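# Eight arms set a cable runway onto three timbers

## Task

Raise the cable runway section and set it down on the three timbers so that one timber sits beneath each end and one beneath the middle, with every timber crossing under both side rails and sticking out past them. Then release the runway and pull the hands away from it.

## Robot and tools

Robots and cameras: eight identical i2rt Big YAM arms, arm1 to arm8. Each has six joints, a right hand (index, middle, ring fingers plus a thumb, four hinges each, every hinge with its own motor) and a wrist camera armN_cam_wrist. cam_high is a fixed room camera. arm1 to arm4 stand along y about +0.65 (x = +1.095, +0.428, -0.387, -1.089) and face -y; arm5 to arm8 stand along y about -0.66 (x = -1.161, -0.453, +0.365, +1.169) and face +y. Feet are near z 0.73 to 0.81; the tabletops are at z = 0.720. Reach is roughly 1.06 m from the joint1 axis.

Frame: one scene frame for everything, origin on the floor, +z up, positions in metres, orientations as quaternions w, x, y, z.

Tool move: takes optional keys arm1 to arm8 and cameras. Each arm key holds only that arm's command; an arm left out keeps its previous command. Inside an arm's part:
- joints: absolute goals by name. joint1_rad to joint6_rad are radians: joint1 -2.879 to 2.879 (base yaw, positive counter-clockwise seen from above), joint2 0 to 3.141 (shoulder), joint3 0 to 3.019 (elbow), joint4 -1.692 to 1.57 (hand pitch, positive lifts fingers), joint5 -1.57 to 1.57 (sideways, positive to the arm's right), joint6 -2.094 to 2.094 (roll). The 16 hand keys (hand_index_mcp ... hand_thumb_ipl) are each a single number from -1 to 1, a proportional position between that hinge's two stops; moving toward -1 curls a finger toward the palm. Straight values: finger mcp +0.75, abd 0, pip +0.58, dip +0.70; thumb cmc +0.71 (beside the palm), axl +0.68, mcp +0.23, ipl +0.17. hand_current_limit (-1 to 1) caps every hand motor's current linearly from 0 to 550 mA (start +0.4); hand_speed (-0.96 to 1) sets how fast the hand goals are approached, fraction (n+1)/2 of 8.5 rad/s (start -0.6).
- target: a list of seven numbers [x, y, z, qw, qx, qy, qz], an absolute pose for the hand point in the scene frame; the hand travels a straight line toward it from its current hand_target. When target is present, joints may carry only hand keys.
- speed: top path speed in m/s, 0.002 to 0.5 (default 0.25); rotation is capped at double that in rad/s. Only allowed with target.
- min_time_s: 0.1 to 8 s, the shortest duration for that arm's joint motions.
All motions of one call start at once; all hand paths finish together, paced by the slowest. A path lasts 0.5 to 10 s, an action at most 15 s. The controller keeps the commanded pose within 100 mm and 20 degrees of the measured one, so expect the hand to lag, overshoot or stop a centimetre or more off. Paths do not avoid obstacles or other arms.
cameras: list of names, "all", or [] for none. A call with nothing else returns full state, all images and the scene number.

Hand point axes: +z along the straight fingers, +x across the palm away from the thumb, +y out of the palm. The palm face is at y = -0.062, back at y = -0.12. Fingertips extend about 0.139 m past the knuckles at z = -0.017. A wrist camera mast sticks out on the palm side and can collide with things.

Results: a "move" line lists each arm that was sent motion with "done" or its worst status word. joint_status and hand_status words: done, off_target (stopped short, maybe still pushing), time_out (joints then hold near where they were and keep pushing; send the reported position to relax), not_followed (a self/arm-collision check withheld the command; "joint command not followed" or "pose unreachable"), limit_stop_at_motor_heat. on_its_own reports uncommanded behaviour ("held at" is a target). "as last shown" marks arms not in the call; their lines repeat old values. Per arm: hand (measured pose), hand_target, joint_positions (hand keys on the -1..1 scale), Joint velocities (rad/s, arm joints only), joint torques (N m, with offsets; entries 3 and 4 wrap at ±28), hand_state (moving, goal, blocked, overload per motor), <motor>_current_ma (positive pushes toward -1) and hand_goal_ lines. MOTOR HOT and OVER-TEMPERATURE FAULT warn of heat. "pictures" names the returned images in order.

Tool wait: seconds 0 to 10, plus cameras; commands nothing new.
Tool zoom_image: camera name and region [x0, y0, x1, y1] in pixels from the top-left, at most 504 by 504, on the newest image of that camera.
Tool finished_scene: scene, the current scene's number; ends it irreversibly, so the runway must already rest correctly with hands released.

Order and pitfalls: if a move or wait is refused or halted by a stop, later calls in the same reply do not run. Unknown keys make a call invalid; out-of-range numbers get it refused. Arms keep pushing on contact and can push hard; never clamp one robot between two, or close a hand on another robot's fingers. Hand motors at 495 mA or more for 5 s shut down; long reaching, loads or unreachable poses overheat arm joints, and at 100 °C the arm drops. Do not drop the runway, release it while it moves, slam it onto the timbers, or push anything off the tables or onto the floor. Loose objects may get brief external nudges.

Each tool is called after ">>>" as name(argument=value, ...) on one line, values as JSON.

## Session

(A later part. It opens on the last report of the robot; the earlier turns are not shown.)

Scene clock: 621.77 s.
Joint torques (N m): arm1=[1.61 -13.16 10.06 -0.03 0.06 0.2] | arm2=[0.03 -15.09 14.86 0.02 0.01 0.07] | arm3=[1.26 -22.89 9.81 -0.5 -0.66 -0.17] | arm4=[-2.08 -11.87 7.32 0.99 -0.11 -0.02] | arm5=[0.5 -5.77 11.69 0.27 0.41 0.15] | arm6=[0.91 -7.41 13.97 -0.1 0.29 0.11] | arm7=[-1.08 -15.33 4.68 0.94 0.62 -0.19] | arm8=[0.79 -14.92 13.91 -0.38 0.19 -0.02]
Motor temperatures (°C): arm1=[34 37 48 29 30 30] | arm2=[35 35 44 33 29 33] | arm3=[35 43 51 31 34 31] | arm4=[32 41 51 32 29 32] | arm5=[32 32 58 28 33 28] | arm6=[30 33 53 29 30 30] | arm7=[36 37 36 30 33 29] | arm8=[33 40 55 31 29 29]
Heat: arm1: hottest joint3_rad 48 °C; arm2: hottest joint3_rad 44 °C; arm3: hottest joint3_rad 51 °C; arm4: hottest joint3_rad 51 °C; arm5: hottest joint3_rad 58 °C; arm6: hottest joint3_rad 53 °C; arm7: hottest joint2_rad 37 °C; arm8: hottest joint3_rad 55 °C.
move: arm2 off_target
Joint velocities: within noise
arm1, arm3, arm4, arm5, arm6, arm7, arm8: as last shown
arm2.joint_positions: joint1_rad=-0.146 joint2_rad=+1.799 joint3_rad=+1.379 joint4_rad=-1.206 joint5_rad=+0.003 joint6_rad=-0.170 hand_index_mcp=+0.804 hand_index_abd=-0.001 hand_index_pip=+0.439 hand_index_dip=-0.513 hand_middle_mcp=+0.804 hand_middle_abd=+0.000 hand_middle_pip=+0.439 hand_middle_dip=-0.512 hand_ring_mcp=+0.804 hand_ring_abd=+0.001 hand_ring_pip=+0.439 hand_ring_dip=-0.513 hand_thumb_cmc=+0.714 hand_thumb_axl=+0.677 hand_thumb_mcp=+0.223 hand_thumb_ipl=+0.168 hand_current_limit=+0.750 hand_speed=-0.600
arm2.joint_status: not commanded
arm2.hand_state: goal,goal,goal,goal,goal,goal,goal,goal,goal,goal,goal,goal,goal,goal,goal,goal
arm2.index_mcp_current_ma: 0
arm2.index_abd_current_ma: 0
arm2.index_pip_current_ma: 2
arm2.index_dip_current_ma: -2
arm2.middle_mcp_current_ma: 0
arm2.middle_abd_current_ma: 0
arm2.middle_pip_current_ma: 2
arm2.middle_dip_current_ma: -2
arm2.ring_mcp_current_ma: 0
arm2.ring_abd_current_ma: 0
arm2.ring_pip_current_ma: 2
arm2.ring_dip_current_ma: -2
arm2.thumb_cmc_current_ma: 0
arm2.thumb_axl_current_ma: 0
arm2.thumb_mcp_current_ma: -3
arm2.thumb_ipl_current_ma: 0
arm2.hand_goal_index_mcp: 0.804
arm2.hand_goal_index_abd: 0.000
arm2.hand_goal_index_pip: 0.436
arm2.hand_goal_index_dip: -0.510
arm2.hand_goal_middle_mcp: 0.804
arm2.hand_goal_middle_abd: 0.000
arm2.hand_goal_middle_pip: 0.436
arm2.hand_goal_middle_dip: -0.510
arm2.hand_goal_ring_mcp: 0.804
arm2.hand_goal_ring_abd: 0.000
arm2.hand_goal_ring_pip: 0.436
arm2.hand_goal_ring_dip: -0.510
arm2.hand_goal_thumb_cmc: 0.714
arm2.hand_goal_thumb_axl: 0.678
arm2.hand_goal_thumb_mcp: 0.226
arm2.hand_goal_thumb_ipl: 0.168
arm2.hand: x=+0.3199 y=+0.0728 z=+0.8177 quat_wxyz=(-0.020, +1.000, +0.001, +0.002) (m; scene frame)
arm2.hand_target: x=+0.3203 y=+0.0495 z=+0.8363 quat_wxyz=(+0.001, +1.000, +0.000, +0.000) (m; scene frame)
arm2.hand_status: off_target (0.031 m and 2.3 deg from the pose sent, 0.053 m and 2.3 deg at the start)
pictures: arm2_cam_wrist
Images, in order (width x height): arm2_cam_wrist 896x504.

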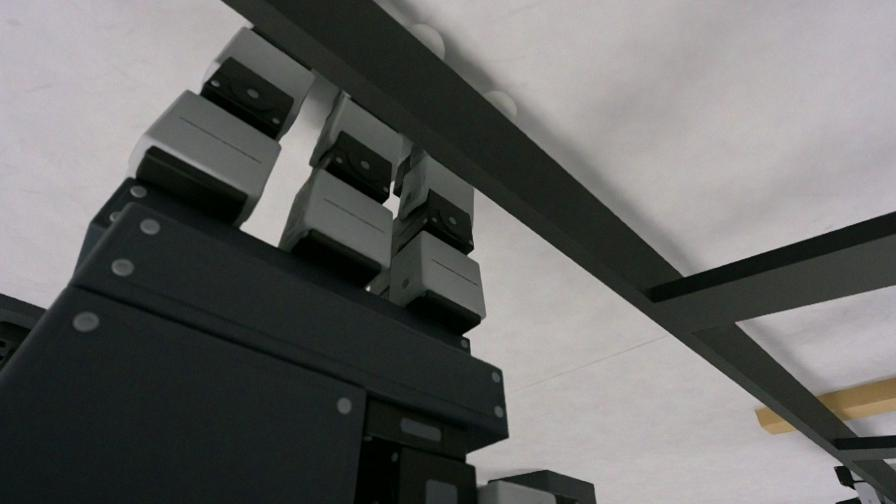

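>>> move(arm2={"target":[0.32,0.038,0.838,0,1,0,0],"speed":0.06})

>>> move(arm2={"joints":{"hand_index_mcp":0.72,"hand_middle_mcp":0.72,"hand_ring_mcp":0.72,"hand_index_pip":0.36,"hand_middle_pip":0.36,"hand_ring_pip":0.36,"hand_index_dip":-0.75,"hand_middle_dip":-0.75,"hand_ring_dip":-0.75}}, cameras=["arm2_cam_wrist"])

Scene clock: 623.37 s.
Joint torques (N m): arm1=[1.85 -13.33 10.04 -0.1 0.08 0.22] | arm2=[-0.03 -15.62 14.87 -0.01 -0.05 0.07] | arm3=[1.44 -22.89 9.81 -0.51 -0.66 -0.15] | arm4=[-2.14 -11.93 7.3 0.96 -0.11 -0.02] | arm5=[0.62 -4.72 11.51 0.21 0.46 0.11] | arm6=[0.79 -7.3 13.98 -0.12 0.28 0.12] | arm7=[-1.26 -15.38 4.67 0.95 0.62 -0.19] | arm8=[0.15 -15.5 13.93 -0.44 0.11 -0.01]
Motor temperatures (°C): arm1=[34 37 48 29 30 30] | arm2=[35 35 44 33 29 33] | arm3=[35 43 51 31 34 31] | arm4=[32 41 50 32 29 32] | arm5=[32 32 58 28 33 28] | arm6=[30 33 53 29 30 30] | arm7=[36 37 36 30 33 29] | arm8=[33 40 55 31 29 29]
Heat: arm1: hottest joint3_rad 48 °C; arm2: hottest joint3_rad 44 °C; arm3: hottest joint3_rad 51 °C; arm4: hottest joint3_rad 50 °C; arm5: hottest joint3_rad 58 °C; arm6: hottest joint3_rad 53 °C; arm7: hottest joint2_rad 37 °C; arm8: hottest joint3_rad 55 °C.
move: arm2 off_target
Joint velocities: within noise
arm1.joint_positions: joint1_rad=+0.212 joint2_rad=+1.633 joint3_rad=+1.289 joint4_rad=-1.254 joint5_rad=+0.002 joint6_rad=+0.237 hand_index_mcp=+0.752 hand_index_abd=-0.003 hand_index_pip=+0.573 hand_index_dip=-0.577 hand_middle_mcp=+0.751 hand_middle_abd=-0.003 hand_middle_pip=+0.574 hand_middle_dip=-0.577 hand_ring_mcp=+0.752 hand_ring_abd=-0.003 hand_ring_pip=+0.574 hand_ring_dip=-0.577 hand_thumb_cmc=+0.714 hand_thumb_axl=+0.677 hand_thumb_mcp=+0.222 hand_thumb_ipl=+0.168 hand_current_limit=+0.400 hand_speed=-0.600
arm1.joint_status: not commanded
arm1.hand_state: goal,goal,goal,goal,goal,goal,goal,goal,goal,goal,goal,goal,goal,goal,goal,goal
arm1.index_mcp_current_ma: -5
arm1.index_abd_current_ma: -6
arm1.index_pip_current_ma: -5
arm1.index_dip_current_ma: 7
arm1.middle_mcp_current_ma: -5
arm1.middle_abd_current_ma: -5
arm1.middle_pip_current_ma: -5
arm1.middle_dip_current_ma: 7
arm1.ring_mcp_current_ma: -5
arm1.ring_abd_current_ma: -5
arm1.ring_pip_current_ma: -4
arm1.ring_dip_current_ma: 6
arm1.thumb_cmc_current_ma: -1
arm1.thumb_axl_current_ma: -1
arm1.thumb_mcp_current_ma: -12
arm1.thumb_ipl_current_ma: -1
arm1.hand_goal_index_mcp: 0.754
arm1.hand_goal_index_abd: 0.000
arm1.hand_goal_index_pip: 0.576
arm1.hand_goal_index_dip: -0.580
arm1.hand_goal_middle_mcp: 0.754
arm1.hand_goal_middle_abd: 0.000
arm1.hand_goal_middle_pip: 0.576
arm1.hand_goal_middle_dip: -0.580
arm1.hand_goal_ring_mcp: 0.754
arm1.hand_goal_ring_abd: 0.000
arm1.hand_goal_ring_pip: 0.576
arm1.hand_goal_ring_dip: -0.580
arm1.hand_goal_thumb_cmc: 0.714
arm1.hand_goal_thumb_axl: 0.678
arm1.hand_goal_thumb_mcp: 0.226
arm1.hand_goal_thumb_ipl: 0.168
arm1.hand: x=+1.1831 y=+0.1107 z=+0.9349 quat_wxyz=(-0.014, +1.000, +0.002, -0.003) (m; scene frame)
arm1.hand_target: x=+1.1898 y=+0.1005 z=+0.9500 quat_wxyz=(+0.000, +1.000, +0.000, +0.000) (m; scene frame)
arm1.hand_status: not commanded
arm2.joint_positions: joint1_rad=-0.143 joint2_rad=+1.821 joint3_rad=+1.417 joint4_rad=-1.221 joint5_rad=+0.003 joint6_rad=-0.167 hand_index_mcp=+0.804 hand_index_abd=-0.001 hand_index_pip=+0.439 hand_index_dip=-0.513 hand_middle_mcp=+0.804 hand_middle_abd=+0.000 hand_middle_pip=+0.439 hand_middle_dip=-0.512 hand_ring_mcp=+0.804 hand_ring_abd=+0.001 hand_ring_pip=+0.439 hand_ring_dip=-0.513 hand_thumb_cmc=+0.714 hand_thumb_axl=+0.677 hand_thumb_mcp=+0.223 hand_thumb_ipl=+0.168 hand_current_limit=+0.750 hand_speed=-0.600
arm2.joint_status: not commanded
arm2.hand_state: goal,goal,goal,goal,goal,goal,goal,goal,goal,goal,goal,goal,goal,goal,goal,goal
arm2.index_mcp_current_ma: 0
arm2.index_abd_current_ma: 0
arm2.index_pip_current_ma: 2
arm2.index_dip_current_ma: -2
arm2.middle_mcp_current_ma: 0
arm2.middle_abd_current_ma: 0
arm2.middle_pip_current_ma: 2
arm2.middle_dip_current_ma: -2
arm2.ring_mcp_current_ma: 0
arm2.ring_abd_current_ma: 0
arm2.ring_pip_current_ma: 2
arm2.ring_dip_current_ma: -2
arm2.thumb_cmc_current_ma: 0
arm2.thumb_axl_current_ma: 0
arm2.thumb_mcp_current_ma: -3
arm2.thumb_ipl_current_ma: 0
arm2.hand_goal_index_mcp: 0.804
arm2.hand_goal_index_abd: 0.000
arm2.hand_goal_index_pip: 0.436
arm2.hand_goal_index_dip: -0.510
arm2.hand_goal_middle_mcp: 0.804
arm2.hand_goal_middle_abd: 0.000
arm2.hand_goal_middle_pip: 0.436
arm2.hand_goal_middle_dip: -0.510
arm2.hand_goal_ring_mcp: 0.804
arm2.hand_goal_ring_abd: 0.000
arm2.hand_goal_ring_pip: 0.436
arm2.hand_goal_ring_dip: -0.510
arm2.hand_goal_thumb_cmc: 0.714
arm2.hand_goal_thumb_axl: 0.678
arm2.hand_goal_thumb_mcp: 0.226
arm2.hand_goal_thumb_ipl: 0.168
arm2.hand: x=+0.3196 y=+0.0626 z=+0.8197 quat_wxyz=(-0.020, +1.000, +0.001, +0.002) (m; scene frame)
arm2.hand_target: x=+0.3204 y=+0.0394 z=+0.8384 quat_wxyz=(+0.001, +1.000, +0.000, +0.000) (m; scene frame)
arm2.hand_status: off_target (0.031 m and 2.3 deg from the pose sent, 0.040 m and 2.3 deg at the start)
arm3.joint_positions: joint1_rad=-0.226 joint2_rad=+1.840 joint3_rad=+1.385 joint4_rad=-1.189 joint5_rad=+0.009 joint6_rad=-0.217 hand_index_mcp=+0.774 hand_index_abd=+0.005 hand_index_pip=+0.396 hand_index_dip=-0.727 hand_middle_mcp=+0.775 hand_middle_abd=+0.003 hand_middle_pip=+0.418 hand_middle_dip=-0.694 hand_ring_mcp=+0.781 hand_ring_abd=+0.005 hand_ring_pip=+0.439 hand_ring_dip=-0.660 hand_thumb_cmc=+0.715 hand_thumb_axl=+0.677 hand_thumb_mcp=+0.222 hand_thumb_ipl=+0.168 hand_current_limit=+0.750 hand_speed=-0.600
arm3.joint_status: not commanded
arm3.hand_state: blocked,goal,blocked,blocked,blocked,goal,blocked,blocked,blocked,goal,blocked,blocked,goal,goal,goal,goal
arm3.index_mcp_current_ma: 39
arm3.index_abd_current_ma: 1
arm3.index_pip_current_ma: 37
arm3.index_dip_current_ma: 18
arm3.middle_mcp_current_ma: 62
arm3.middle_abd_current_ma: 1
arm3.middle_pip_current_ma: 84
arm3.middle_dip_current_ma: 82
arm3.ring_mcp_current_ma: 53
arm3.ring_abd_current_ma: 1
arm3.ring_pip_current_ma: 141
arm3.ring_dip_current_ma: 178
arm3.thumb_cmc_current_ma: 0
arm3.thumb_axl_current_ma: 0
arm3.thumb_mcp_current_ma: -1
arm3.thumb_ipl_current_ma: 0
arm3.hand_goal_index_mcp: 0.740
arm3.hand_goal_index_abd: 0.000
arm3.hand_goal_index_pip: 0.360
arm3.hand_goal_index_dip: -0.750
arm3.hand_goal_middle_mcp: 0.730
arm3.hand_goal_middle_abd: 0.000
arm3.hand_goal_middle_pip: 0.360
arm3.hand_goal_middle_dip: -0.750
arm3.hand_goal_ring_mcp: 0.740
arm3.hand_goal_ring_abd: 0.000
arm3.hand_goal_ring_pip: 0.360
arm3.hand_goal_ring_dip: -0.750
arm3.hand_goal_thumb_cmc: 0.714
arm3.hand_goal_thumb_axl: 0.678
arm3.hand_goal_thumb_mcp: 0.226
arm3.hand_goal_thumb_ipl: 0.168
arm3.hand: x=-0.5376 y=+0.0758 z=+0.8357 quat_wxyz=(-0.035, +0.999, -0.012, +0.010) (m; scene frame)
arm3.hand_target: x=-0.5344 y=+0.0603 z=+0.8847 quat_wxyz=(+0.008, +1.000, +0.000, +0.009) (m; scene frame)
arm3.hand_status: not commanded
arm4.joint_positions: joint1_rad=-0.141 joint2_rad=+1.777 joint3_rad=+1.472 joint4_rad=-1.336 joint5_rad=-0.014 joint6_rad=-0.110 hand_index_mcp=+0.720 hand_index_abd=+0.003 hand_index_pip=+0.363 hand_index_dip=-0.746 hand_middle_mcp=+0.721 hand_middle_abd=+0.003 hand_middle_pip=+0.364 hand_middle_dip=-0.747 hand_ring_mcp=+0.721 hand_ring_abd=-0.001 hand_ring_pip=+0.364 hand_ring_dip=-0.747 hand_thumb_cmc=+0.715 hand_thumb_axl=+0.677 hand_thumb_mcp=+0.222 hand_thumb_ipl=+0.168 hand_current_limit=+0.750 hand_speed=-0.600
arm4.joint_status: not commanded
arm4.hand_state: goal,goal,goal,goal,goal,goal,goal,goal,goal,goal,goal,goal,goal,goal,goal,goal
arm4.index_mcp_current_ma: 0
arm4.index_abd_current_ma: 1
arm4.index_pip_current_ma: 2
arm4.index_dip_current_ma: 2
arm4.middle_mcp_current_ma: 1
arm4.middle_abd_current_ma: 1
arm4.middle_pip_current_ma: 2
arm4.middle_dip_current_ma: 2
arm4.ring_mcp_current_ma: 1
arm4.ring_abd_current_ma: 0
arm4.ring_pip_current_ma: 2
arm4.ring_dip_current_ma: 2
arm4.thumb_cmc_current_ma: 0
arm4.thumb_axl_current_ma: 0
arm4.thumb_mcp_current_ma: -3
arm4.thumb_ipl_current_ma: 0
arm4.hand_goal_index_mcp: 0.720
arm4.hand_goal_index_abd: 0.000
arm4.hand_goal_index_pip: 0.360
arm4.hand_goal_index_dip: -0.750
arm4.hand_goal_middle_mcp: 0.720
arm4.hand_goal_middle_abd: 0.000
arm4.hand_goal_middle_pip: 0.360
arm4.hand_goal_middle_dip: -0.750
arm4.hand_goal_ring_mcp: 0.720
arm4.hand_goal_ring_abd: 0.000
arm4.hand_goal_ring_pip: 0.360
arm4.hand_goal_ring_dip: -0.750
arm4.hand_goal_thumb_cmc: 0.714
arm4.hand_goal_thumb_axl: 0.678
arm4.hand_goal_thumb_mcp: 0.226
arm4.hand_goal_thumb_ipl: 0.168
arm4.hand: x=-1.1627 y=+0.0497 z=+0.8508 quat_wxyz=(-0.033, +0.999, +0.001, +0.005) (m; scene frame)
arm4.hand_target: x=-1.1646 y=+0.0457 z=+0.8412 quat_wxyz=(-0.037, +0.999, -0.001, +0.008) (m; scene frame)
arm4.hand_status: not commanded
arm5.joint_positions: joint1_rad=+0.930 joint2_rad=+1.079 joint3_rad=+0.828 joint4_rad=-1.358 joint5_rad=-0.008 joint6_rad=+0.891 hand_index_mcp=-0.688 hand_index_abd=+0.000 hand_index_pip=-0.296 hand_index_dip=+0.003 hand_middle_mcp=-0.694 hand_middle_abd=+0.001 hand_middle_pip=-0.302 hand_middle_dip=-0.003 hand_ring_mcp=-0.694 hand_ring_abd=-0.001 hand_ring_pip=-0.302 hand_ring_dip=+0.003 hand_thumb_cmc=+0.698 hand_thumb_axl=+0.676 hand_thumb_mcp=-0.599 hand_thumb_ipl=+0.168 hand_current_limit=+0.750 hand_speed=-0.600
arm5.joint_status: not commanded
arm5.hand_state: goal,goal,goal,goal,goal,goal,goal,goal,goal,goal,goal,goal,goal,goal,goal,goal
arm5.index_mcp_current_ma: 19
arm5.index_abd_current_ma: 0
arm5.index_pip_current_ma: 3
arm5.index_dip_current_ma: 2
arm5.middle_mcp_current_ma: 8
arm5.middle_abd_current_ma: 0
arm5.middle_pip_current_ma: -1
arm5.middle_dip_current_ma: -2
arm5.ring_mcp_current_ma: 7
arm5.ring_abd_current_ma: 0
arm5.ring_pip_current_ma: -2
arm5.ring_dip_current_ma: 2
arm5.thumb_cmc_current_ma: -2
arm5.thumb_axl_current_ma: -2
arm5.thumb_mcp_current_ma: 0
arm5.thumb_ipl_current_ma: 0
arm5.hand_goal_index_mcp: -0.700
arm5.hand_goal_index_abd: 0.000
arm5.hand_goal_index_pip: -0.300
arm5.hand_goal_index_dip: 0.000
arm5.hand_goal_middle_mcp: -0.700
arm5.hand_goal_middle_abd: 0.000
arm5.hand_goal_middle_pip: -0.300
arm5.hand_goal_middle_dip: 0.000
arm5.hand_goal_ring_mcp: -0.700
arm5.hand_goal_ring_abd: 0.000
arm5.hand_goal_ring_pip: -0.300
arm5.hand_goal_ring_dip: 0.000
arm5.hand_goal_thumb_cmc: 0.700
arm5.hand_goal_thumb_axl: 0.678
arm5.hand_goal_thumb_mcp: -0.600
arm5.hand_goal_thumb_ipl: 0.168
arm5.hand: x=-1.3442 y=-0.4084 z=+0.9375 quat_wxyz=(+0.017, +0.002, +1.000, -0.016) (m; scene frame)
arm5.hand_target: x=-1.3593 y=-0.4006 z=+0.9598 quat_wxyz=(+0.000, +0.000, +1.000, +0.000) (m; scene frame)
arm5.hand_status: not commanded
arm6.joint_positions: joint1_rad=+0.180 joint2_rad=+1.233 joint3_rad=+1.035 joint4_rad=-1.448 joint5_rad=-0.003 joint6_rad=+0.206 hand_index_mcp=+0.786 hand_index_abd=+0.002 hand_index_pip=+0.434 hand_index_dip=-0.512 hand_middle_mcp=+0.790 hand_middle_abd=+0.002 hand_middle_pip=+0.434 hand_middle_dip=-0.512 hand_ring_mcp=-0.742 hand_ring_abd=-0.003 hand_ring_pip=+0.966 hand_ring_dip=+0.503 hand_thumb_cmc=+0.713 hand_thumb_axl=+0.677 hand_thumb_mcp=+0.223 hand_thumb_ipl=+0.168 hand_current_limit=+0.750 hand_speed=-0.600
arm6.joint_status: not commanded
arm6.hand_state: goal,goal,goal,goal,goal,goal,goal,goal,goal,goal,overload,goal,goal,goal,goal,goal
arm6.index_mcp_current_ma: -7
arm6.index_abd_current_ma: 2
arm6.index_pip_current_ma: -3
arm6.index_dip_current_ma: -3
arm6.middle_mcp_current_ma: 0
arm6.middle_abd_current_ma: 2
arm6.middle_pip_current_ma: -3
arm6.middle_dip_current_ma: -3
arm6.ring_mcp_current_ma: 17
arm6.ring_abd_current_ma: -3
arm6.ring_pip_current_ma: 0
arm6.ring_dip_current_ma: 5
arm6.thumb_cmc_current_ma: -1
arm6.thumb_axl_current_ma: -1
arm6.thumb_mcp_current_ma: -7
arm6.thumb_ipl_current_ma: 0
arm6.hand_goal_index_mcp: 0.790
arm6.hand_goal_index_abd: 0.000
arm6.hand_goal_index_pip: 0.436
arm6.hand_goal_index_dip: -0.510
arm6.hand_goal_middle_mcp: 0.790
arm6.hand_goal_middle_abd: 0.000
arm6.hand_goal_middle_pip: 0.436
arm6.hand_goal_middle_dip: -0.510
arm6.hand_goal_ring_mcp: -0.750
arm6.hand_goal_ring_abd: 0.000
arm6.hand_goal_ring_pip: 0.576
arm6.hand_goal_ring_dip: 0.500
arm6.hand_goal_thumb_cmc: 0.714
arm6.hand_goal_thumb_axl: 0.678
arm6.hand_goal_thumb_mcp: 0.226
arm6.hand_goal_thumb_ipl: 0.168
arm6.hand: x=-0.4945 y=-0.2666 z=+0.9690 quat_wxyz=(+0.005, +0.000, +0.999, -0.032) (m; scene frame)
arm6.hand_target: x=-0.4997 y=-0.2515 z=+0.9998 quat_wxyz=(+0.000, +0.000, +1.000, +0.000) (m; scene frame)
arm6.hand_status: not commanded
arm7.joint_positions: joint1_rad=+1.726 joint2_rad=+1.771 joint3_rad=+0.961 joint4_rad=-0.772 joint5_rad=-0.020 joint6_rad=-1.469 hand_index_mcp=-0.682 hand_index_abd=+0.000 hand_index_pip=-0.296 hand_index_dip=-0.003 hand_middle_mcp=-0.680 hand_middle_abd=+0.000 hand_middle_pip=-0.297 hand_middle_dip=-0.003 hand_ring_mcp=-0.684 hand_ring_abd=+0.000 hand_ring_pip=-0.297 hand_ring_dip=-0.003 hand_thumb_cmc=+0.713 hand_thumb_axl=+0.677 hand_thumb_mcp=+0.223 hand_thumb_ipl=+0.168 hand_current_limit=+0.750 hand_speed=-0.600
arm7.joint_status: not commanded
arm7.hand_state: goal,goal,goal,goal,goal,goal,goal,goal,goal,goal,goal,goal,goal,goal,goal,goal
arm7.index_mcp_current_ma: 59
arm7.index_abd_current_ma: 0
arm7.index_pip_current_ma: 8
arm7.index_dip_current_ma: -6
arm7.middle_mcp_current_ma: 65
arm7.middle_abd_current_ma: 0
arm7.middle_pip_current_ma: 7
arm7.middle_dip_current_ma: -6
arm7.ring_mcp_current_ma: 49
arm7.ring_abd_current_ma: 1
arm7.ring_pip_current_ma: 7
arm7.ring_dip_current_ma: -5
arm7.thumb_cmc_current_ma: -2
arm7.thumb_axl_current_ma: -1
arm7.thumb_mcp_current_ma: -10
arm7.thumb_ipl_current_ma: -1
arm7.hand_goal_index_mcp: -0.700
arm7.hand_goal_index_abd: 0.000
arm7.hand_goal_index_pip: -0.300
arm7.hand_goal_index_dip: 0.000
arm7.hand_goal_middle_mcp: -0.700
arm7.hand_goal_middle_abd: 0.000
arm7.hand_goal_middle_pip: -0.300
arm7.hand_goal_middle_dip: 0.000
arm7.hand_goal_ring_mcp: -0.700
arm7.hand_goal_ring_abd: 0.000
arm7.hand_goal_ring_pip: -0.300
arm7.hand_goal_ring_dip: 0.000
arm7.hand_goal_thumb_cmc: 0.714
arm7.hand_goal_thumb_axl: 0.678
arm7.hand_goal_thumb_mcp: 0.226
arm7.hand_goal_thumb_ipl: 0.168
arm7.hand: x=-0.0768 y=-0.7870 z=+0.7638 quat_wxyz=(-0.010, -1.000, -0.009, -0.007) (m; scene frame)
arm7.hand_target: x=-0.0797 y=-0.7655 z=+0.7649 quat_wxyz=(+0.000, -1.000, +0.000, +0.000) (m; scene frame)
arm7.hand_status: not commanded
arm8.joint_positions: joint1_rad=-0.393 joint2_rad=+1.717 joint3_rad=+1.354 joint4_rad=-1.259 joint5_rad=+0.012 joint6_rad=-0.348 hand_index_mcp=+0.749 hand_index_abd=+0.003 hand_index_pip=+0.573 hand_index_dip=-0.582 hand_middle_mcp=+0.749 hand_middle_abd=+0.003 hand_middle_pip=+0.573 hand_middle_dip=-0.577 hand_ring_mcp=+0.752 hand_ring_abd=+0.002 hand_ring_pip=+0.574 hand_ring_dip=-0.577 hand_thumb_cmc=+0.715 hand_thumb_axl=+0.677 hand_thumb_mcp=+0.223 hand_thumb_ipl=+0.168 hand_current_limit=+0.400 hand_speed=-0.600
arm8.joint_status: not commanded
arm8.hand_state: goal,goal,goal,goal,goal,goal,goal,goal,goal,goal,goal,goal,goal,goal,goal,goal
arm8.index_mcp_current_ma: -4
arm8.index_abd_current_ma: 1
arm8.index_pip_current_ma: -2
arm8.index_dip_current_ma: -1
arm8.middle_mcp_current_ma: -4
arm8.middle_abd_current_ma: 2
arm8.middle_pip_current_ma: -2
arm8.middle_dip_current_ma: 2
arm8.ring_mcp_current_ma: -1
arm8.ring_abd_current_ma: 1
arm8.ring_pip_current_ma: -1
arm8.ring_dip_current_ma: 2
arm8.thumb_cmc_current_ma: 0
arm8.thumb_axl_current_ma: 0
arm8.thumb_mcp_current_ma: -2
arm8.thumb_ipl_current_ma: 0
arm8.hand_goal_index_mcp: 0.754
arm8.hand_goal_index_abd: 0.000
arm8.hand_goal_index_pip: 0.576
arm8.hand_goal_index_dip: -0.580
arm8.hand_goal_middle_mcp: 0.754
arm8.hand_goal_middle_abd: 0.000
arm8.hand_goal_middle_pip: 0.576
arm8.hand_goal_middle_dip: -0.580
arm8.hand_goal_ring_mcp: 0.754
arm8.hand_goal_ring_abd: 0.000
arm8.hand_goal_ring_pip: 0.576
arm8.hand_goal_ring_dip: -0.580
arm8.hand_goal_thumb_cmc: 0.714
arm8.hand_goal_thumb_axl: 0.678
arm8.hand_goal_thumb_mcp: 0.226
arm8.hand_goal_thumb_ipl: 0.168
arm8.hand: x=+1.3619 y=-0.1148 z=+0.9234 quat_wxyz=(-0.009, -0.001, +1.000, -0.022) (m; scene frame)
arm8.hand_target: x=+1.3721 y=-0.1012 z=+0.9501 quat_wxyz=(+0.000, +0.000, +1.000, +0.000) (m; scene frame)
arm8.hand_status: not commanded
pictures: none

Scene clock: 624.00 s.
Joint torques (N m): arm1=[1.73 -13.63 10.04 -0.06 0.06 0.22] | arm2=[-0.15 -17.44 14.53 0.12 -0.01 -0.03] | arm3=[1.44 -23 9.83 -0.49 -0.65 -0.16] | arm4=[-2.08 -11.87 7.32 0.98 -0.11 -0.02] | arm5=[1.08 -4.95 11.47 0.25 0.41 0.16] | arm6=[0.85 -7.41 14 -0.09 0.29 0.11] | arm7=[-1.08 -15.33 4.67 0.91 0.61 -0.19] | arm8=[0.21 -14.68 13.75 -0.09 0.14 0.08]
Motor temperatures (°C): arm1=[34 37 48 29 30 30] | arm2=[35 35 44 33 29 33] | arm3=[35 43 51 31 34 31] | arm4=[32 41 50 32 29 32] | arm5=[32 32 58 28 33 28] | arm6=[30 33 53 29 30 30] | arm7=[36 37 36 30 33 29] | arm8=[33 40 55 31 29 29]
Heat: arm1: hottest joint3_rad 48 °C; arm2: hottest joint3_rad 44 °C; arm3: hottest joint3_rad 51 °C; arm4: hottest joint3_rad 50 °C; arm5: hottest joint3_rad 58 °C; arm6: hottest joint3_rad 53 °C; arm7: hottest joint2_rad 37 °C; arm8: hottest joint3_rad 55 °C.
move: arm2 off_target
Joint velocities: within noise
arm1, arm3, arm4, arm5, arm6, arm7, arm8: as last shown
arm2.joint_positions: joint1_rad=-0.143 joint2_rad=+1.835 joint3_rad=+1.417 joint4_rad=-1.223 joint5_rad=+0.003 joint6_rad=-0.165 hand_index_mcp=+0.721 hand_index_abd=-0.001 hand_index_pip=+0.364 hand_index_dip=-0.746 hand_middle_mcp=+0.721 hand_middle_abd=+0.000 hand_middle_pip=+0.367 hand_middle_dip=-0.740 hand_ring_mcp=+0.727 hand_ring_abd=-0.001 hand_ring_pip=+0.375 hand_ring_dip=-0.726 hand_thumb_cmc=+0.714 hand_thumb_axl=+0.677 hand_thumb_mcp=+0.223 hand_thumb_ipl=+0.168 hand_current_limit=+0.750 hand_speed=-0.600
arm2.joint_status: hand_ring_dip off_target (ended at -0.726, target -0.750); the others done
arm2.hand_state: goal,goal,goal,goal,goal,goal,goal,goal,goal,goal,goal,blocked,goal,goal,goal,goal
arm2.index_mcp_current_ma: 0
arm2.index_abd_current_ma: 0
arm2.index_pip_current_ma: 3
arm2.index_dip_current_ma: 4
arm2.middle_mcp_current_ma: 0
arm2.middle_abd_current_ma: 0
arm2.middle_pip_current_ma: 7
arm2.middle_dip_current_ma: 14
arm2.ring_mcp_current_ma: 9
arm2.ring_abd_current_ma: 0
arm2.ring_pip_current_ma: 23
arm2.ring_dip_current_ma: 43
arm2.thumb_cmc_current_ma: 0
arm2.thumb_axl_current_ma: 0
arm2.thumb_mcp_current_ma: -3
arm2.thumb_ipl_current_ma: 0
arm2.hand_goal_index_mcp: 0.720
arm2.hand_goal_index_abd: 0.000
arm2.hand_goal_index_pip: 0.360
arm2.hand_goal_index_dip: -0.750
arm2.hand_goal_middle_mcp: 0.720
arm2.hand_goal_middle_abd: 0.000
arm2.hand_goal_middle_pip: 0.360
arm2.hand_goal_middle_dip: -0.750
arm2.hand_goal_ring_mcp: 0.720
arm2.hand_goal_ring_abd: 0.000
arm2.hand_goal_ring_pip: 0.360
arm2.hand_goal_ring_dip: -0.750
arm2.hand_goal_thumb_cmc: 0.714
arm2.hand_goal_thumb_axl: 0.678
arm2.hand_goal_thumb_mcp: 0.226
arm2.hand_goal_thumb_ipl: 0.168
arm2.hand: x=+0.3195 y=+0.0635 z=+0.8114 quat_wxyz=(-0.028, +1.000, +0.000, +0.004) (m; scene frame)
arm2.hand_target: x=+0.3204 y=+0.0395 z=+0.8385 quat_wxyz=(+0.001, +1.000, +0.000, +0.000) (m; scene frame)
arm2.hand_status: not commanded
arm3.joint_positions: joint1_rad=-0.226 joint2_rad=+1.840 joint3_rad=+1.385 joint4_rad=-1.189 joint5_rad=+0.009 joint6_rad=-0.217 hand_index_mcp=+0.774 hand_index_abd=+0.005 hand_index_pip=+0.395 hand_index_dip=-0.727 hand_middle_mcp=+0.775 hand_middle_abd=+0.003 hand_middle_pip=+0.417 hand_middle_dip=-0.694 hand_ring_mcp=+0.781 hand_ring_abd=+0.005 hand_ring_pip=+0.438 hand_ring_dip=-0.661 hand_thumb_cmc=+0.715 hand_thumb_axl=+0.677 hand_thumb_mcp=+0.222 hand_thumb_ipl=+0.168 hand_current_limit=+0.750 hand_speed=-0.600
arm3.index_mcp_current_ma: 38
arm3.middle_mcp_current_ma: 61
arm3.middle_pip_current_ma: 83
arm3.middle_dip_current_ma: 81
arm3.ring_pip_current_ma: 140
arm3.ring_dip_current_ma: 177
pictures: arm2_cam_wrist
Images, in order (width x height): arm2_cam_wrist 896x504.

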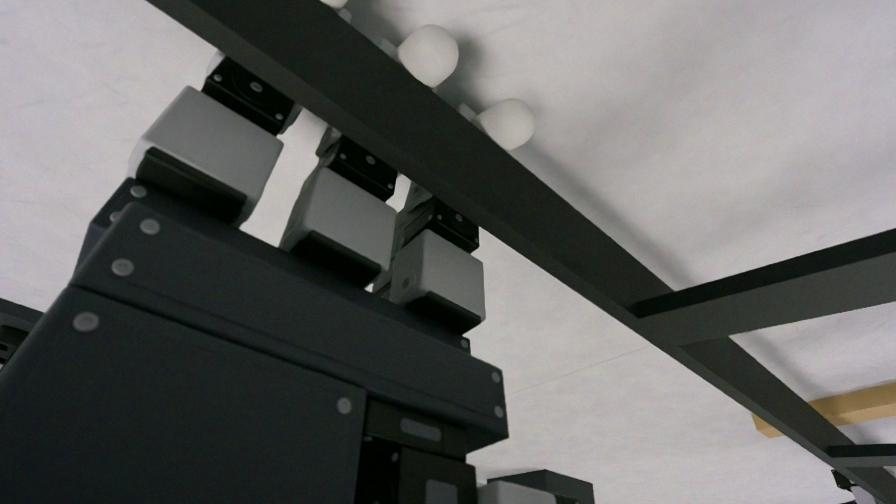

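>>> move(arm2={"joints":{"joint2_rad":1.72,"joint3_rad":1.50,"joint4_rad":-1.29},"min_time_s":2}, cameras=["arm2_cam_wrist"])

Scene clock: 628.70 s.
Joint torques (N m): arm1=[1.55 -13.8 10.04 -0.06 0.07 0.22] | arm2=[0.21 -25.35 15.97 -1.77 -0.03 -0.05] | arm3=[1.26 -22.89 9.83 -0.49 -0.66 -0.16] | arm4=[-2.14 -11.87 7.34 0.96 -0.11 -0.02] | arm5=[0.79 -6.01 11.51 0.4 0.48 0.12] | arm6=[0.91 -7.47 13.97 -0.09 0.28 0.12] | arm7=[-1.14 -15.44 4.67 0.96 0.61 -0.2] | arm8=[0.21 -15.38 13.96 -0.43 0.11 0.03]
Motor temperatures (°C): arm1=[34 37 48 29 30 30] | arm2=[35 36 45 33 29 33] | arm3=[35 43 51 31 34 31] | arm4=[32 41 50 32 29 32] | arm5=[31 32 59 28 33 28] | arm6=[30 33 53 29 30 30] | arm7=[36 37 36 30 33 29] | arm8=[33 40 55 31 29 29]
Heat: arm1: hottest joint3_rad 48 °C; arm2: hottest joint3_rad 45 °C; arm3: hottest joint3_rad 51 °C; arm4: hottest joint3_rad 50 °C; arm5: hottest joint3_rad 59 °C; arm6: hottest joint3_rad 53 °C; arm7: hottest joint2_rad 37 °C; arm8: hottest joint3_rad 55 °C.
move: arm2 done
Joint velocities: within noise
arm1, arm3, arm4, arm5, arm6, arm7, arm8: as last shown
arm2.joint_positions: joint1_rad=-0.143 joint2_rad=+1.831 joint3_rad=+1.421 joint4_rad=-1.235 joint5_rad=+0.003 joint6_rad=-0.154 hand_index_mcp=+0.719 hand_index_abd=-0.001 hand_index_pip=+0.369 hand_index_dip=-0.734 hand_middle_mcp=+0.712 hand_middle_abd=+0.000 hand_middle_pip=+0.376 hand_middle_dip=-0.719 hand_ring_mcp=+0.722 hand_ring_abd=+0.001 hand_ring_pip=+0.385 hand_ring_dip=-0.709 hand_thumb_cmc=+0.714 hand_thumb_axl=+0.677 hand_thumb_mcp=+0.223 hand_thumb_ipl=+0.168 hand_current_limit=+0.750 hand_speed=-0.600
arm2.joint_status: all done
arm2.hand_state: goal,goal,goal,goal,goal,goal,goal,blocked,goal,goal,blocked,blocked,goal,goal,goal,goal
arm2.index_mcp_current_ma: -1
arm2.index_abd_current_ma: 0
arm2.index_pip_current_ma: 11
arm2.index_dip_current_ma: 24
arm2.middle_mcp_current_ma: -10
arm2.middle_abd_current_ma: 0
arm2.middle_pip_current_ma: 25
arm2.middle_dip_current_ma: 61
arm2.ring_mcp_current_ma: 1
arm2.ring_abd_current_ma: 0
arm2.ring_pip_current_ma: 47
arm2.ring_dip_current_ma: 92
arm2.thumb_cmc_current_ma: 0
arm2.thumb_axl_current_ma: 0
arm2.thumb_mcp_current_ma: -3
arm2.thumb_ipl_current_ma: 0
arm2.hand_goal_index_mcp: 0.720
arm2.hand_goal_index_abd: 0.000
arm2.hand_goal_index_pip: 0.360
arm2.hand_goal_index_dip: -0.750
arm2.hand_goal_middle_mcp: 0.720
arm2.hand_goal_middle_abd: 0.000
arm2.hand_goal_middle_pip: 0.360
arm2.hand_goal_middle_dip: -0.750
arm2.hand_goal_ring_mcp: 0.720
arm2.hand_goal_ring_abd: 0.000
arm2.hand_goal_ring_pip: 0.360
arm2.hand_goal_ring_dip: -0.750
arm2.hand_goal_thumb_cmc: 0.714
arm2.hand_goal_thumb_axl: 0.678
arm2.hand_goal_thumb_mcp: 0.226
arm2.hand_goal_thumb_ipl: 0.168
arm2.hand: x=+0.3189 y=+0.0652 z=+0.8147 quat_wxyz=(-0.030, +1.000, -0.006, +0.004) (m; scene frame)
arm2.hand_target: x=+0.3219 y=+0.0494 z=+0.9112 quat_wxyz=(+0.037, +0.999, +0.000, -0.006) (m; scene frame)
arm2.hand_status: not commanded
arm3.middle_dip_current_ma: 80
pictures: arm2_cam_wrist
Images, in order (width x height): arm2_cam_wrist 896x504.

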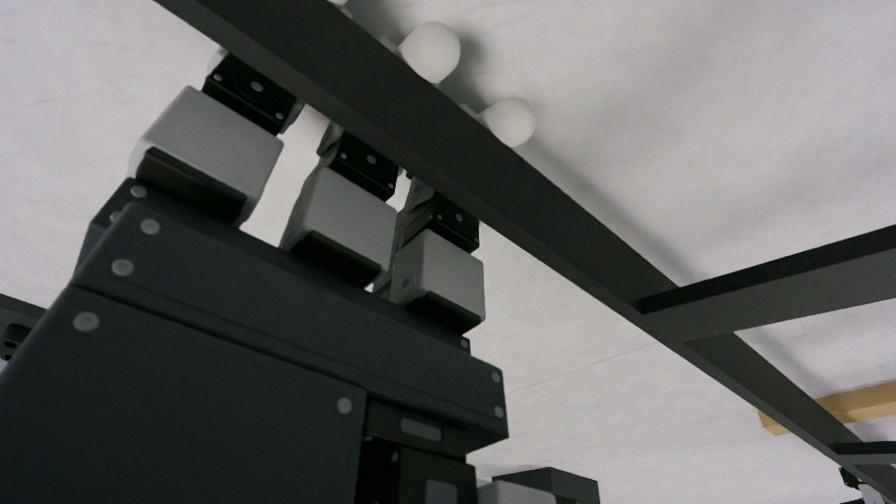

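>>> move(arm2={"joints":{"joint2_rad":1.62,"joint3_rad":1.53,"joint4_rad":-1.32},"min_time_s":2}, cameras=["arm2_cam_wrist"])

>>> wait(seconds=1, cameras=["cam_high"])

Scene clock: 633.37 s.
Joint torques (N m): arm1=[1.73 -13.1 10.06 -0.08 0.05 0.2] | arm2=[0.21 -32.21 18.56 -3.11 -0.01 -0.1] | arm3=[1.26 -22.77 9.85 -0.53 -0.65 -0.15] | arm4=[-2.14 -11.81 7.31 0.98 -0.11 -0.02] | arm5=[1.2 -5.01 11.47 0.4 0.4 0.12] | arm6=[0.91 -7.41 13.93 -0.1 0.27 0.11] | arm7=[-1.08 -15.5 4.66 0.94 0.61 -0.19] | arm8=[-0.15 -14.86 13.87 -0.1 0.12 0.06]
Motor temperatures (°C): arm1=[34 37 48 29 30 30] | arm2=[35 37 47 33 29 33] | arm3=[35 43 50 31 34 31] | arm4=[32 41 49 32 29 32] | arm5=[31 32 59 28 33 28] | arm6=[30 33 53 29 30 30] | arm7=[36 37 36 30 33 29] | arm8=[33 40 55 31 29 29]
Heat: arm1: hottest joint3_rad 48 °C; arm2: hottest joint3_rad 47 °C; arm3: hottest joint3_rad 50 °C; arm4: hottest joint3_rad 49 °C; arm5: hottest joint3_rad 59 °C; arm6: hottest joint3_rad 53 °C; arm7: hottest joint2_rad 37 °C; arm8: hottest joint3_rad 55 °C.
move: arm2 time_out
Joint velocities: within noise
arm1, arm3, arm4, arm5, arm6, arm7, arm8: as last shown
arm2.joint_positions: joint1_rad=-0.143 joint2_rad=+1.819 joint3_rad=+1.421 joint4_rad=-1.236 joint5_rad=+0.003 joint6_rad=-0.152 hand_index_mcp=+0.719 hand_index_abd=+0.000 hand_index_pip=+0.391 hand_index_dip=-0.704 hand_middle_mcp=+0.712 hand_middle_abd=+0.000 hand_middle_pip=+0.399 hand_middle_dip=-0.690 hand_ring_mcp=+0.723 hand_ring_abd=+0.002 hand_ring_pip=+0.406 hand_ring_dip=-0.678 hand_thumb_cmc=+0.714 hand_thumb_axl=+0.677 hand_thumb_mcp=+0.223 hand_thumb_ipl=+0.168 hand_current_limit=+0.750 hand_speed=-0.600
arm2.joint_status: joint2_rad time_out (moved -0.012 of -0.211); joint3_rad time_out (moved +0.000 of +0.109); joint4_rad time_out (moved -0.001 of -0.085)
arm2.hand_state: goal,goal,blocked,blocked,goal,goal,blocked,blocked,goal,goal,blocked,blocked,goal,goal,goal,goal
arm2.index_mcp_current_ma: -1
arm2.index_abd_current_ma: 0
arm2.index_pip_current_ma: 62
arm2.index_dip_current_ma: 106
arm2.middle_mcp_current_ma: -10
arm2.middle_abd_current_ma: 0
arm2.middle_pip_current_ma: 84
arm2.middle_dip_current_ma: 156
arm2.ring_mcp_current_ma: 3
arm2.ring_abd_current_ma: 1
arm2.ring_pip_current_ma: 107
arm2.ring_dip_current_ma: 199
arm2.thumb_cmc_current_ma: 0
arm2.thumb_axl_current_ma: 0
arm2.thumb_mcp_current_ma: -3
arm2.thumb_ipl_current_ma: 0
arm2.hand_goal_index_mcp: 0.720
arm2.hand_goal_index_abd: 0.000
arm2.hand_goal_index_pip: 0.360
arm2.hand_goal_index_dip: -0.750
arm2.hand_goal_middle_mcp: 0.720
arm2.hand_goal_middle_abd: 0.000
arm2.hand_goal_middle_pip: 0.360
arm2.hand_goal_middle_dip: -0.750
arm2.hand_goal_ring_mcp: 0.720
arm2.hand_goal_ring_abd: 0.000
arm2.hand_goal_ring_pip: 0.360
arm2.hand_goal_ring_dip: -0.750
arm2.hand_goal_thumb_cmc: 0.714
arm2.hand_goal_thumb_axl: 0.678
arm2.hand_goal_thumb_mcp: 0.226
arm2.hand_goal_thumb_ipl: 0.168
arm2.on_its_own: joint2_rad reads +1.819 and still pushes toward +1.620 since a time_out; joint3_rad reads +1.421 and still pushes toward +1.530 since a time_out; joint4_rad reads -1.236 and still pushes toward -1.320 since a time_out
arm2.hand: x=+0.3186 y=+0.0649 z=+0.8216 quat_wxyz=(-0.024, +1.000, -0.007, +0.003) (m; scene frame)
arm2.hand_target: x=+0.3228 y=+0.0559 z=+0.9821 quat_wxyz=(+0.086, +0.996, +0.000, -0.013) (m; scene frame)
arm2.hand_status: not commanded
arm3.joint_positions: joint1_rad=-0.226 joint2_rad=+1.840 joint3_rad=+1.385 joint4_rad=-1.189 joint5_rad=+0.009 joint6_rad=-0.217 hand_index_mcp=+0.774 hand_index_abd=+0.005 hand_index_pip=+0.395 hand_index_dip=-0.728 hand_middle_mcp=+0.775 hand_middle_abd=+0.003 hand_middle_pip=+0.417 hand_middle_dip=-0.695 hand_ring_mcp=+0.781 hand_ring_abd=+0.005 hand_ring_pip=+0.438 hand_ring_dip=-0.661 hand_thumb_cmc=+0.715 hand_thumb_axl=+0.677 hand_thumb_mcp=+0.222 hand_thumb_ipl=+0.168 hand_current_limit=+0.750 hand_speed=-0.600
arm3.index_pip_current_ma: 36
arm3.index_dip_current_ma: 17
arm3.middle_pip_current_ma: 82
arm3.middle_dip_current_ma: 79
arm3.ring_dip_current_ma: 175
pictures: arm2_cam_wrist
Images, in order (width x height): arm2_cam_wrist 896x504.

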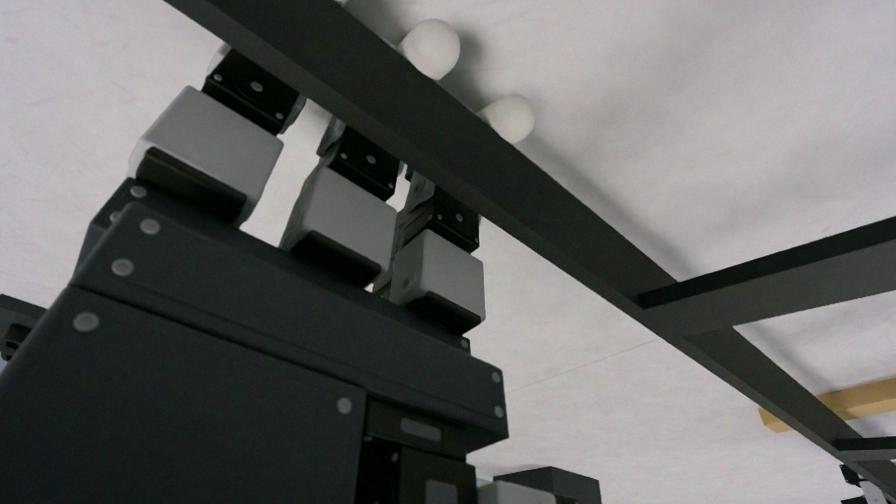

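not run: a stop came earlier in this reply.

>>> move(arm2={"joints":{"joint2_rad":1.60,"joint3_rad":1.58,"joint4_rad":-1.36},"min_time_s":2}, cameras=["arm2_cam_wrist"])

Scene clock: 638.27 s.
Joint torques (N m): arm1=[1.61 -13.22 9.98 -0.12 0.07 0.21] | arm2=[0.03 -33.44 19.02 -4.12 -0.1 -0.11] | arm3=[1.55 -23.12 9.78 -0.49 -0.66 -0.16] | arm4=[-2.14 -11.99 7.31 0.96 -0.11 -0.02] | arm5=[0.79 -5.6 11.41 0.39 0.46 0.14] | arm6=[0.79 -7.47 13.97 -0.13 0.29 0.11] | arm7=[-1.14 -15.5 4.71 0.95 0.63 -0.19] | arm8=[0.38 -15.79 14.01 -0.34 0.17 0.08]
Motor temperatures (°C): arm1=[34 37 48 29 30 30] | arm2=[35 37 49 33 29 33] | arm3=[35 43 50 31 34 31] | arm4=[32 41 49 32 29 32] | arm5=[31 32 60 28 33 28] | arm6=[30 33 53 29 30 30] | arm7=[36 37 36 30 33 29] | arm8=[33 40 55 31 29 29]
Heat: arm1: hottest joint3_rad 48 °C; arm2: hottest joint3_rad 49 °C; arm3: hottest joint3_rad 50 °C; arm4: hottest joint3_rad 49 °C; arm5: hottest joint3_rad 60 °C; arm6: hottest joint3_rad 53 °C; arm7: hottest joint2_rad 37 °C; arm8: hottest joint3_rad 55 °C.
move: arm2 time_out
Joint velocities: within noise
arm1, arm3, arm4, arm5, arm6, arm7, arm8: as last shown
arm2.joint_positions: joint1_rad=-0.142 joint2_rad=+1.818 joint3_rad=+1.430 joint4_rad=-1.252 joint5_rad=+0.005 joint6_rad=-0.150 hand_index_mcp=+0.718 hand_index_abd=+0.001 hand_index_pip=+0.401 hand_index_dip=-0.685 hand_middle_mcp=+0.712 hand_middle_abd=+0.001 hand_middle_pip=+0.410 hand_middle_dip=-0.671 hand_ring_mcp=+0.725 hand_ring_abd=+0.004 hand_ring_pip=+0.416 hand_ring_dip=-0.660 hand_thumb_cmc=+0.714 hand_thumb_axl=+0.677 hand_thumb_mcp=+0.223 hand_thumb_ipl=+0.168 hand_current_limit=+0.750 hand_speed=-0.600
arm2.joint_status: joint2_rad time_out (moved -0.001 of -0.219); joint3_rad time_out (moved +0.009 of +0.159); joint4_rad time_out (moved -0.016 of -0.124)
arm2.hand_state: goal,goal,blocked,blocked,goal,goal,blocked,blocked,goal,goal,blocked,blocked,goal,goal,goal,goal
arm2.index_mcp_current_ma: -2
arm2.index_abd_current_ma: 1
arm2.index_pip_current_ma: 91
arm2.index_dip_current_ma: 172
arm2.middle_mcp_current_ma: -10
arm2.middle_abd_current_ma: 1
arm2.middle_pip_current_ma: 117
arm2.middle_dip_current_ma: 224
arm2.ring_mcp_current_ma: 6
arm2.ring_abd_current_ma: 3
arm2.ring_pip_current_ma: 141
arm2.ring_dip_current_ma: 272
arm2.thumb_cmc_current_ma: 0
arm2.thumb_axl_current_ma: 0
arm2.thumb_mcp_current_ma: -3
arm2.thumb_ipl_current_ma: 0
arm2.hand_goal_index_mcp: 0.720
arm2.hand_goal_index_abd: 0.000
arm2.hand_goal_index_pip: 0.360
arm2.hand_goal_index_dip: -0.750
arm2.hand_goal_middle_mcp: 0.720
arm2.hand_goal_middle_abd: 0.000
arm2.hand_goal_middle_pip: 0.360
arm2.hand_goal_middle_dip: -0.750
arm2.hand_goal_ring_mcp: 0.720
arm2.hand_goal_ring_abd: 0.000
arm2.hand_goal_ring_pip: 0.360
arm2.hand_goal_ring_dip: -0.750
arm2.hand_goal_thumb_cmc: 0.714
arm2.hand_goal_thumb_axl: 0.678
arm2.hand_goal_thumb_mcp: 0.226
arm2.hand_goal_thumb_ipl: 0.168
arm2.on_its_own: joint2_rad reads +1.818 and still pushes toward +1.600 since a time_out; joint3_rad reads +1.430 and still pushes toward +1.542 since a time_out; joint4_rad reads -1.252 and still pushes toward -1.360 since a time_out
arm2.hand: x=+0.3185 y=+0.0654 z=+0.8246 quat_wxyz=(-0.028, +1.000, -0.007, +0.002) (m; scene frame)
arm2.hand_target: x=+0.3243 y=+0.0645 z=+0.9949 quat_wxyz=(+0.082, +0.997, +0.000, -0.013) (m; scene frame)
arm2.hand_status: not commanded
arm3.joint_positions: joint1_rad=-0.227 joint2_rad=+1.841 joint3_rad=+1.385 joint4_rad=-1.189 joint5_rad=+0.009 joint6_rad=-0.217 hand_index_mcp=+0.762 hand_index_abd=+0.005 hand_index_pip=+0.395 hand_index_dip=-0.728 hand_middle_mcp=+0.765 hand_middle_abd=+0.003 hand_middle_pip=+0.416 hand_middle_dip=-0.695 hand_ring_mcp=+0.774 hand_ring_abd=+0.005 hand_ring_pip=+0.434 hand_ring_dip=-0.662 hand_thumb_cmc=+0.715 hand_thumb_axl=+0.677 hand_thumb_mcp=+0.222 hand_thumb_ipl=+0.168 hand_current_limit=+0.750 hand_speed=-0.600
arm3.index_mcp_current_ma: 18
arm3.middle_mcp_current_ma: 40
arm3.middle_pip_current_ma: 79
arm3.ring_mcp_current_ma: 38
arm3.ring_pip_current_ma: 129
arm3.ring_dip_current_ma: 173
arm3.hand: x=-0.5382 y=+0.0760 z=+0.8352 quat_wxyz=(-0.035, +0.999, -0.013, +0.010) (m; scene frame)
arm3.hand_target: x=-0.5343 y=+0.0603 z=+0.8849 quat_wxyz=(+0.008, +1.000, +0.001, +0.009) (m; scene frame)
arm4.joint_positions: joint1_rad=-0.141 joint2_rad=+1.778 joint3_rad=+1.472 joint4_rad=-1.336 joint5_rad=-0.014 joint6_rad=-0.110 hand_index_mcp=+0.720 hand_index_abd=+0.003 hand_index_pip=+0.363 hand_index_dip=-0.746 hand_middle_mcp=+0.721 hand_middle_abd=+0.003 hand_middle_pip=+0.364 hand_middle_dip=-0.747 hand_ring_mcp=+0.718 hand_ring_abd=-0.001 hand_ring_pip=+0.364 hand_ring_dip=-0.747 hand_thumb_cmc=+0.715 hand_thumb_axl=+0.677 hand_thumb_mcp=+0.222 hand_thumb_ipl=+0.168 hand_current_limit=+0.750 hand_speed=-0.600
arm4.ring_mcp_current_ma: -1
arm4.hand: x=-1.1627 y=+0.0497 z=+0.8499 quat_wxyz=(-0.034, +0.999, +0.001, +0.005) (m; scene frame)
arm4.hand_target: x=-1.1646 y=+0.0457 z=+0.8411 quat_wxyz=(-0.037, +0.999, -0.001, +0.008) (m; scene frame)
pictures: arm2_cam_wrist
Images, in order (width x height): arm2_cam_wrist 896x504.

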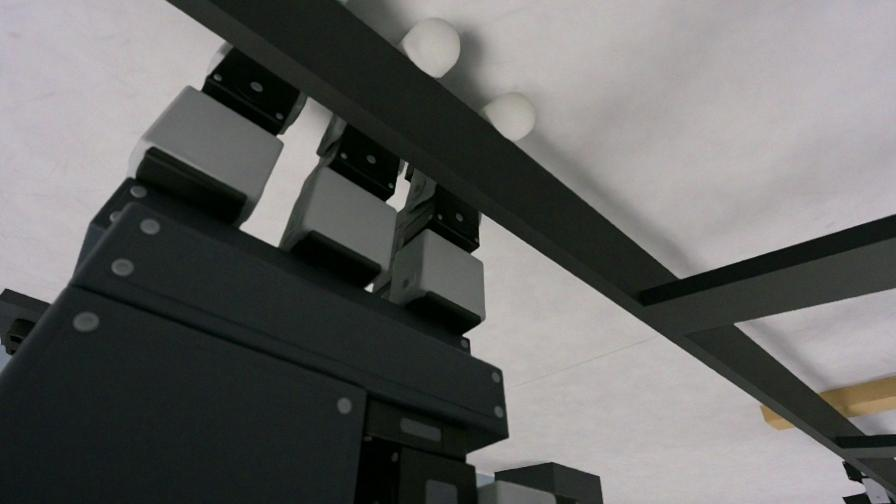

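>>> move(arm3={"joints":{"joint2_rad":1.66,"joint3_rad":1.52,"joint4_rad":-1.22},"min_time_s":2}, cameras=["arm2_cam_wrist","cam_high"])

Scene clock: 643.73 s.
Joint torques (N m): arm1=[1.73 -13.68 9.95 -0.12 0.05 0.21] | arm2=[0.21 -33.03 18.86 -3.49 -0.34 -0.11] | arm3=[1.61 -31.68 15.42 -1.28 -0.8 -0.15] | arm4=[-2.14 -12.04 7.31 0.98 -0.11 -0.02] | arm5=[1.08 -4.66 11.36 0.59 0.45 0.09] | arm6=[0.91 -7.47 13.97 -0.1 0.29 0.11] | arm7=[-1.03 -15.38 4.68 0.94 0.62 -0.18] | arm8=[-0.21 -15.33 14.01 -0.28 0.1 0.03]
Motor temperatures (°C): arm1=[34 37 48 29 30 30] | arm2=[35 40 49 33 30 33] | arm3=[35 44 50 31 34 31] | arm4=[32 41 48 32 29 32] | arm5=[31 32 60 28 33 28] | arm6=[30 33 53 29 30 30] | arm7=[36 37 36 30 33 29] | arm8=[33 40 55 31 29 29]
Heat: arm1: hottest joint3_rad 48 °C; arm2: hottest joint3_rad 49 °C; arm3: hottest joint3_rad 50 °C; arm4: hottest joint3_rad 48 °C; arm5: hottest joint3_rad 60 °C; arm6: hottest joint3_rad 53 °C; arm7: hottest joint2_rad 37 °C; arm8: hottest joint3_rad 55 °C.
move: arm3 time_out
Joint velocities: within noise
arm1, arm2, arm4, arm5, arm6, arm7, arm8: as last shown
arm2.joint_positions: joint1_rad=-0.143 joint2_rad=+1.812 joint3_rad=+1.430 joint4_rad=-1.267 joint5_rad=+0.012 joint6_rad=-0.150 hand_index_mcp=+0.714 hand_index_abd=+0.005 hand_index_pip=+0.403 hand_index_dip=-0.680 hand_middle_mcp=+0.712 hand_middle_abd=+0.005 hand_middle_pip=+0.410 hand_middle_dip=-0.671 hand_ring_mcp=+0.730 hand_ring_abd=+0.010 hand_ring_pip=+0.416 hand_ring_dip=-0.660 hand_thumb_cmc=+0.714 hand_thumb_axl=+0.677 hand_thumb_mcp=+0.223 hand_thumb_ipl=+0.168 hand_current_limit=+0.750 hand_speed=-0.600
arm2.index_mcp_current_ma: -7
arm2.index_abd_current_ma: 4
arm2.index_pip_current_ma: 98
arm2.index_dip_current_ma: 191
arm2.middle_abd_current_ma: 4
arm2.middle_pip_current_ma: 118
arm2.ring_mcp_current_ma: 14
arm2.ring_abd_current_ma: 10
arm2.on_its_own: joint2_rad reads +1.812 and still pushes toward +1.600 since a time_out; joint3_rad reads +1.430 and still pushes toward +1.542 since a time_out; joint4_rad reads -1.267 and still pushes toward -1.360 since a time_out
arm2.hand: x=+0.3177 y=+0.0693 z=+0.8271 quat_wxyz=(-0.033, +0.999, -0.007, -0.001) (m; scene frame)
arm2.hand_target: x=+0.3241 y=+0.0645 z=+0.9949 quat_wxyz=(+0.082, +0.997, +0.000, -0.013) (m; scene frame)
arm3.joint_positions: joint1_rad=-0.228 joint2_rad=+1.827 joint3_rad=+1.393 joint4_rad=-1.189 joint5_rad=+0.013 joint6_rad=-0.217 hand_index_mcp=+0.761 hand_index_abd=+0.005 hand_index_pip=+0.395 hand_index_dip=-0.710 hand_middle_mcp=+0.764 hand_middle_abd=+0.004 hand_middle_pip=+0.416 hand_middle_dip=-0.689 hand_ring_mcp=+0.776 hand_ring_abd=+0.006 hand_ring_pip=+0.434 hand_ring_dip=-0.662 hand_thumb_cmc=+0.715 hand_thumb_axl=+0.677 hand_thumb_mcp=+0.222 hand_thumb_ipl=+0.168 hand_current_limit=+0.750 hand_speed=-0.600
arm3.joint_status: joint2_rad time_out (moved -0.014 of -0.181); joint3_rad time_out (moved +0.008 of +0.135); the others done
arm3.hand_state: blocked,goal,blocked,blocked,blocked,goal,blocked,blocked,blocked,goal,blocked,blocked,goal,goal,goal,goal
arm3.index_mcp_current_ma: 17
arm3.index_abd_current_ma: 1
arm3.index_pip_current_ma: 36
arm3.index_dip_current_ma: 45
arm3.middle_mcp_current_ma: 39
arm3.middle_abd_current_ma: 1
arm3.middle_pip_current_ma: 79
arm3.middle_dip_current_ma: 93
arm3.ring_mcp_current_ma: 43
arm3.ring_abd_current_ma: 1
arm3.ring_pip_current_ma: 129
arm3.ring_dip_current_ma: 173
arm3.thumb_cmc_current_ma: 0
arm3.thumb_axl_current_ma: 0
arm3.thumb_mcp_current_ma: -1
arm3.thumb_ipl_current_ma: 0
arm3.hand_goal_index_mcp: 0.740
arm3.hand_goal_index_abd: 0.000
arm3.hand_goal_index_pip: 0.360
arm3.hand_goal_index_dip: -0.750
arm3.hand_goal_middle_mcp: 0.730
arm3.hand_goal_middle_abd: 0.000
arm3.hand_goal_middle_pip: 0.360
arm3.hand_goal_middle_dip: -0.750
arm3.hand_goal_ring_mcp: 0.740
arm3.hand_goal_ring_abd: 0.000
arm3.hand_goal_ring_pip: 0.360
arm3.hand_goal_ring_dip: -0.750
arm3.hand_goal_thumb_cmc: 0.714
arm3.hand_goal_thumb_axl: 0.678
arm3.hand_goal_thumb_mcp: 0.226
arm3.hand_goal_thumb_ipl: 0.168
arm3.on_its_own: joint2_rad reads +1.827 and still pushes toward +1.660 since a time_out; joint3_rad reads +1.393 and still pushes toward +1.506 since a time_out
arm3.hand: x=-0.5408 y=+0.0723 z=+0.8465 quat_wxyz=(-0.025, +1.000, -0.014, +0.005) (m; scene frame)
arm3.hand_target: x=-0.5404 y=+0.0409 z=+0.9964 quat_wxyz=(+0.098, +0.995, +0.000, -0.013) (m; scene frame)
arm3.hand_status: not commanded
arm4.joint_positions: joint1_rad=-0.141 joint2_rad=+1.779 joint3_rad=+1.472 joint4_rad=-1.336 joint5_rad=-0.014 joint6_rad=-0.110 hand_index_mcp=+0.720 hand_index_abd=+0.003 hand_index_pip=+0.363 hand_index_dip=-0.746 hand_middle_mcp=+0.721 hand_middle_abd=+0.003 hand_middle_pip=+0.364 hand_middle_dip=-0.747 hand_ring_mcp=+0.717 hand_ring_abd=-0.001 hand_ring_pip=+0.364 hand_ring_dip=-0.747 hand_thumb_cmc=+0.715 hand_thumb_axl=+0.677 hand_thumb_mcp=+0.222 hand_thumb_ipl=+0.168 hand_current_limit=+0.750 hand_speed=-0.600
arm4.hand: x=-1.1627 y=+0.0497 z=+0.8495 quat_wxyz=(-0.034, +0.999, +0.001, +0.005) (m; scene frame)
arm7.hand_target: x=-0.0797 y=-0.7655 z=+0.7648 quat_wxyz=(+0.000, -1.000, +0.000, +0.000) (m; scene frame)
pictures: arm2_cam_wrist, cam_high
Images, in order (width x height): arm2_cam_wrist 896x504, cam_high 896x504.

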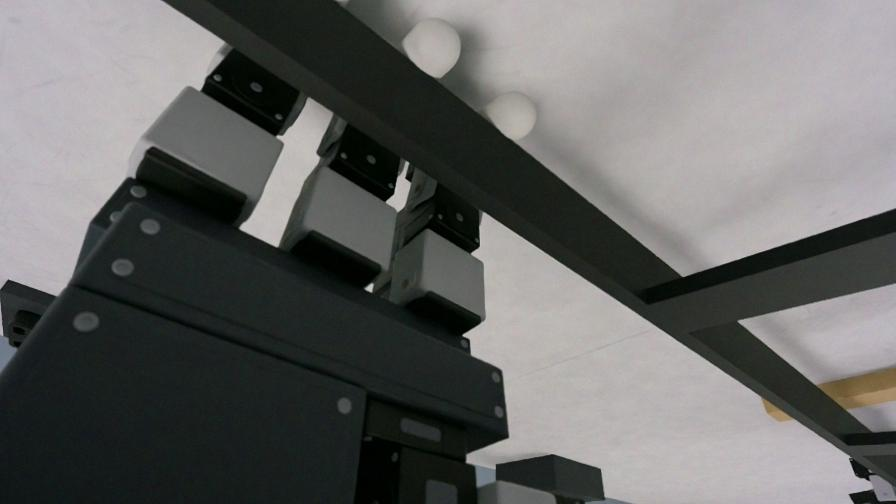

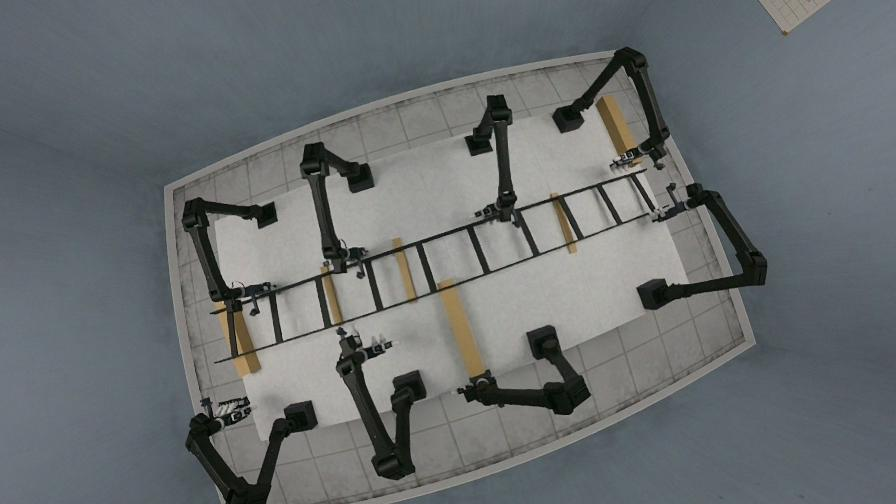

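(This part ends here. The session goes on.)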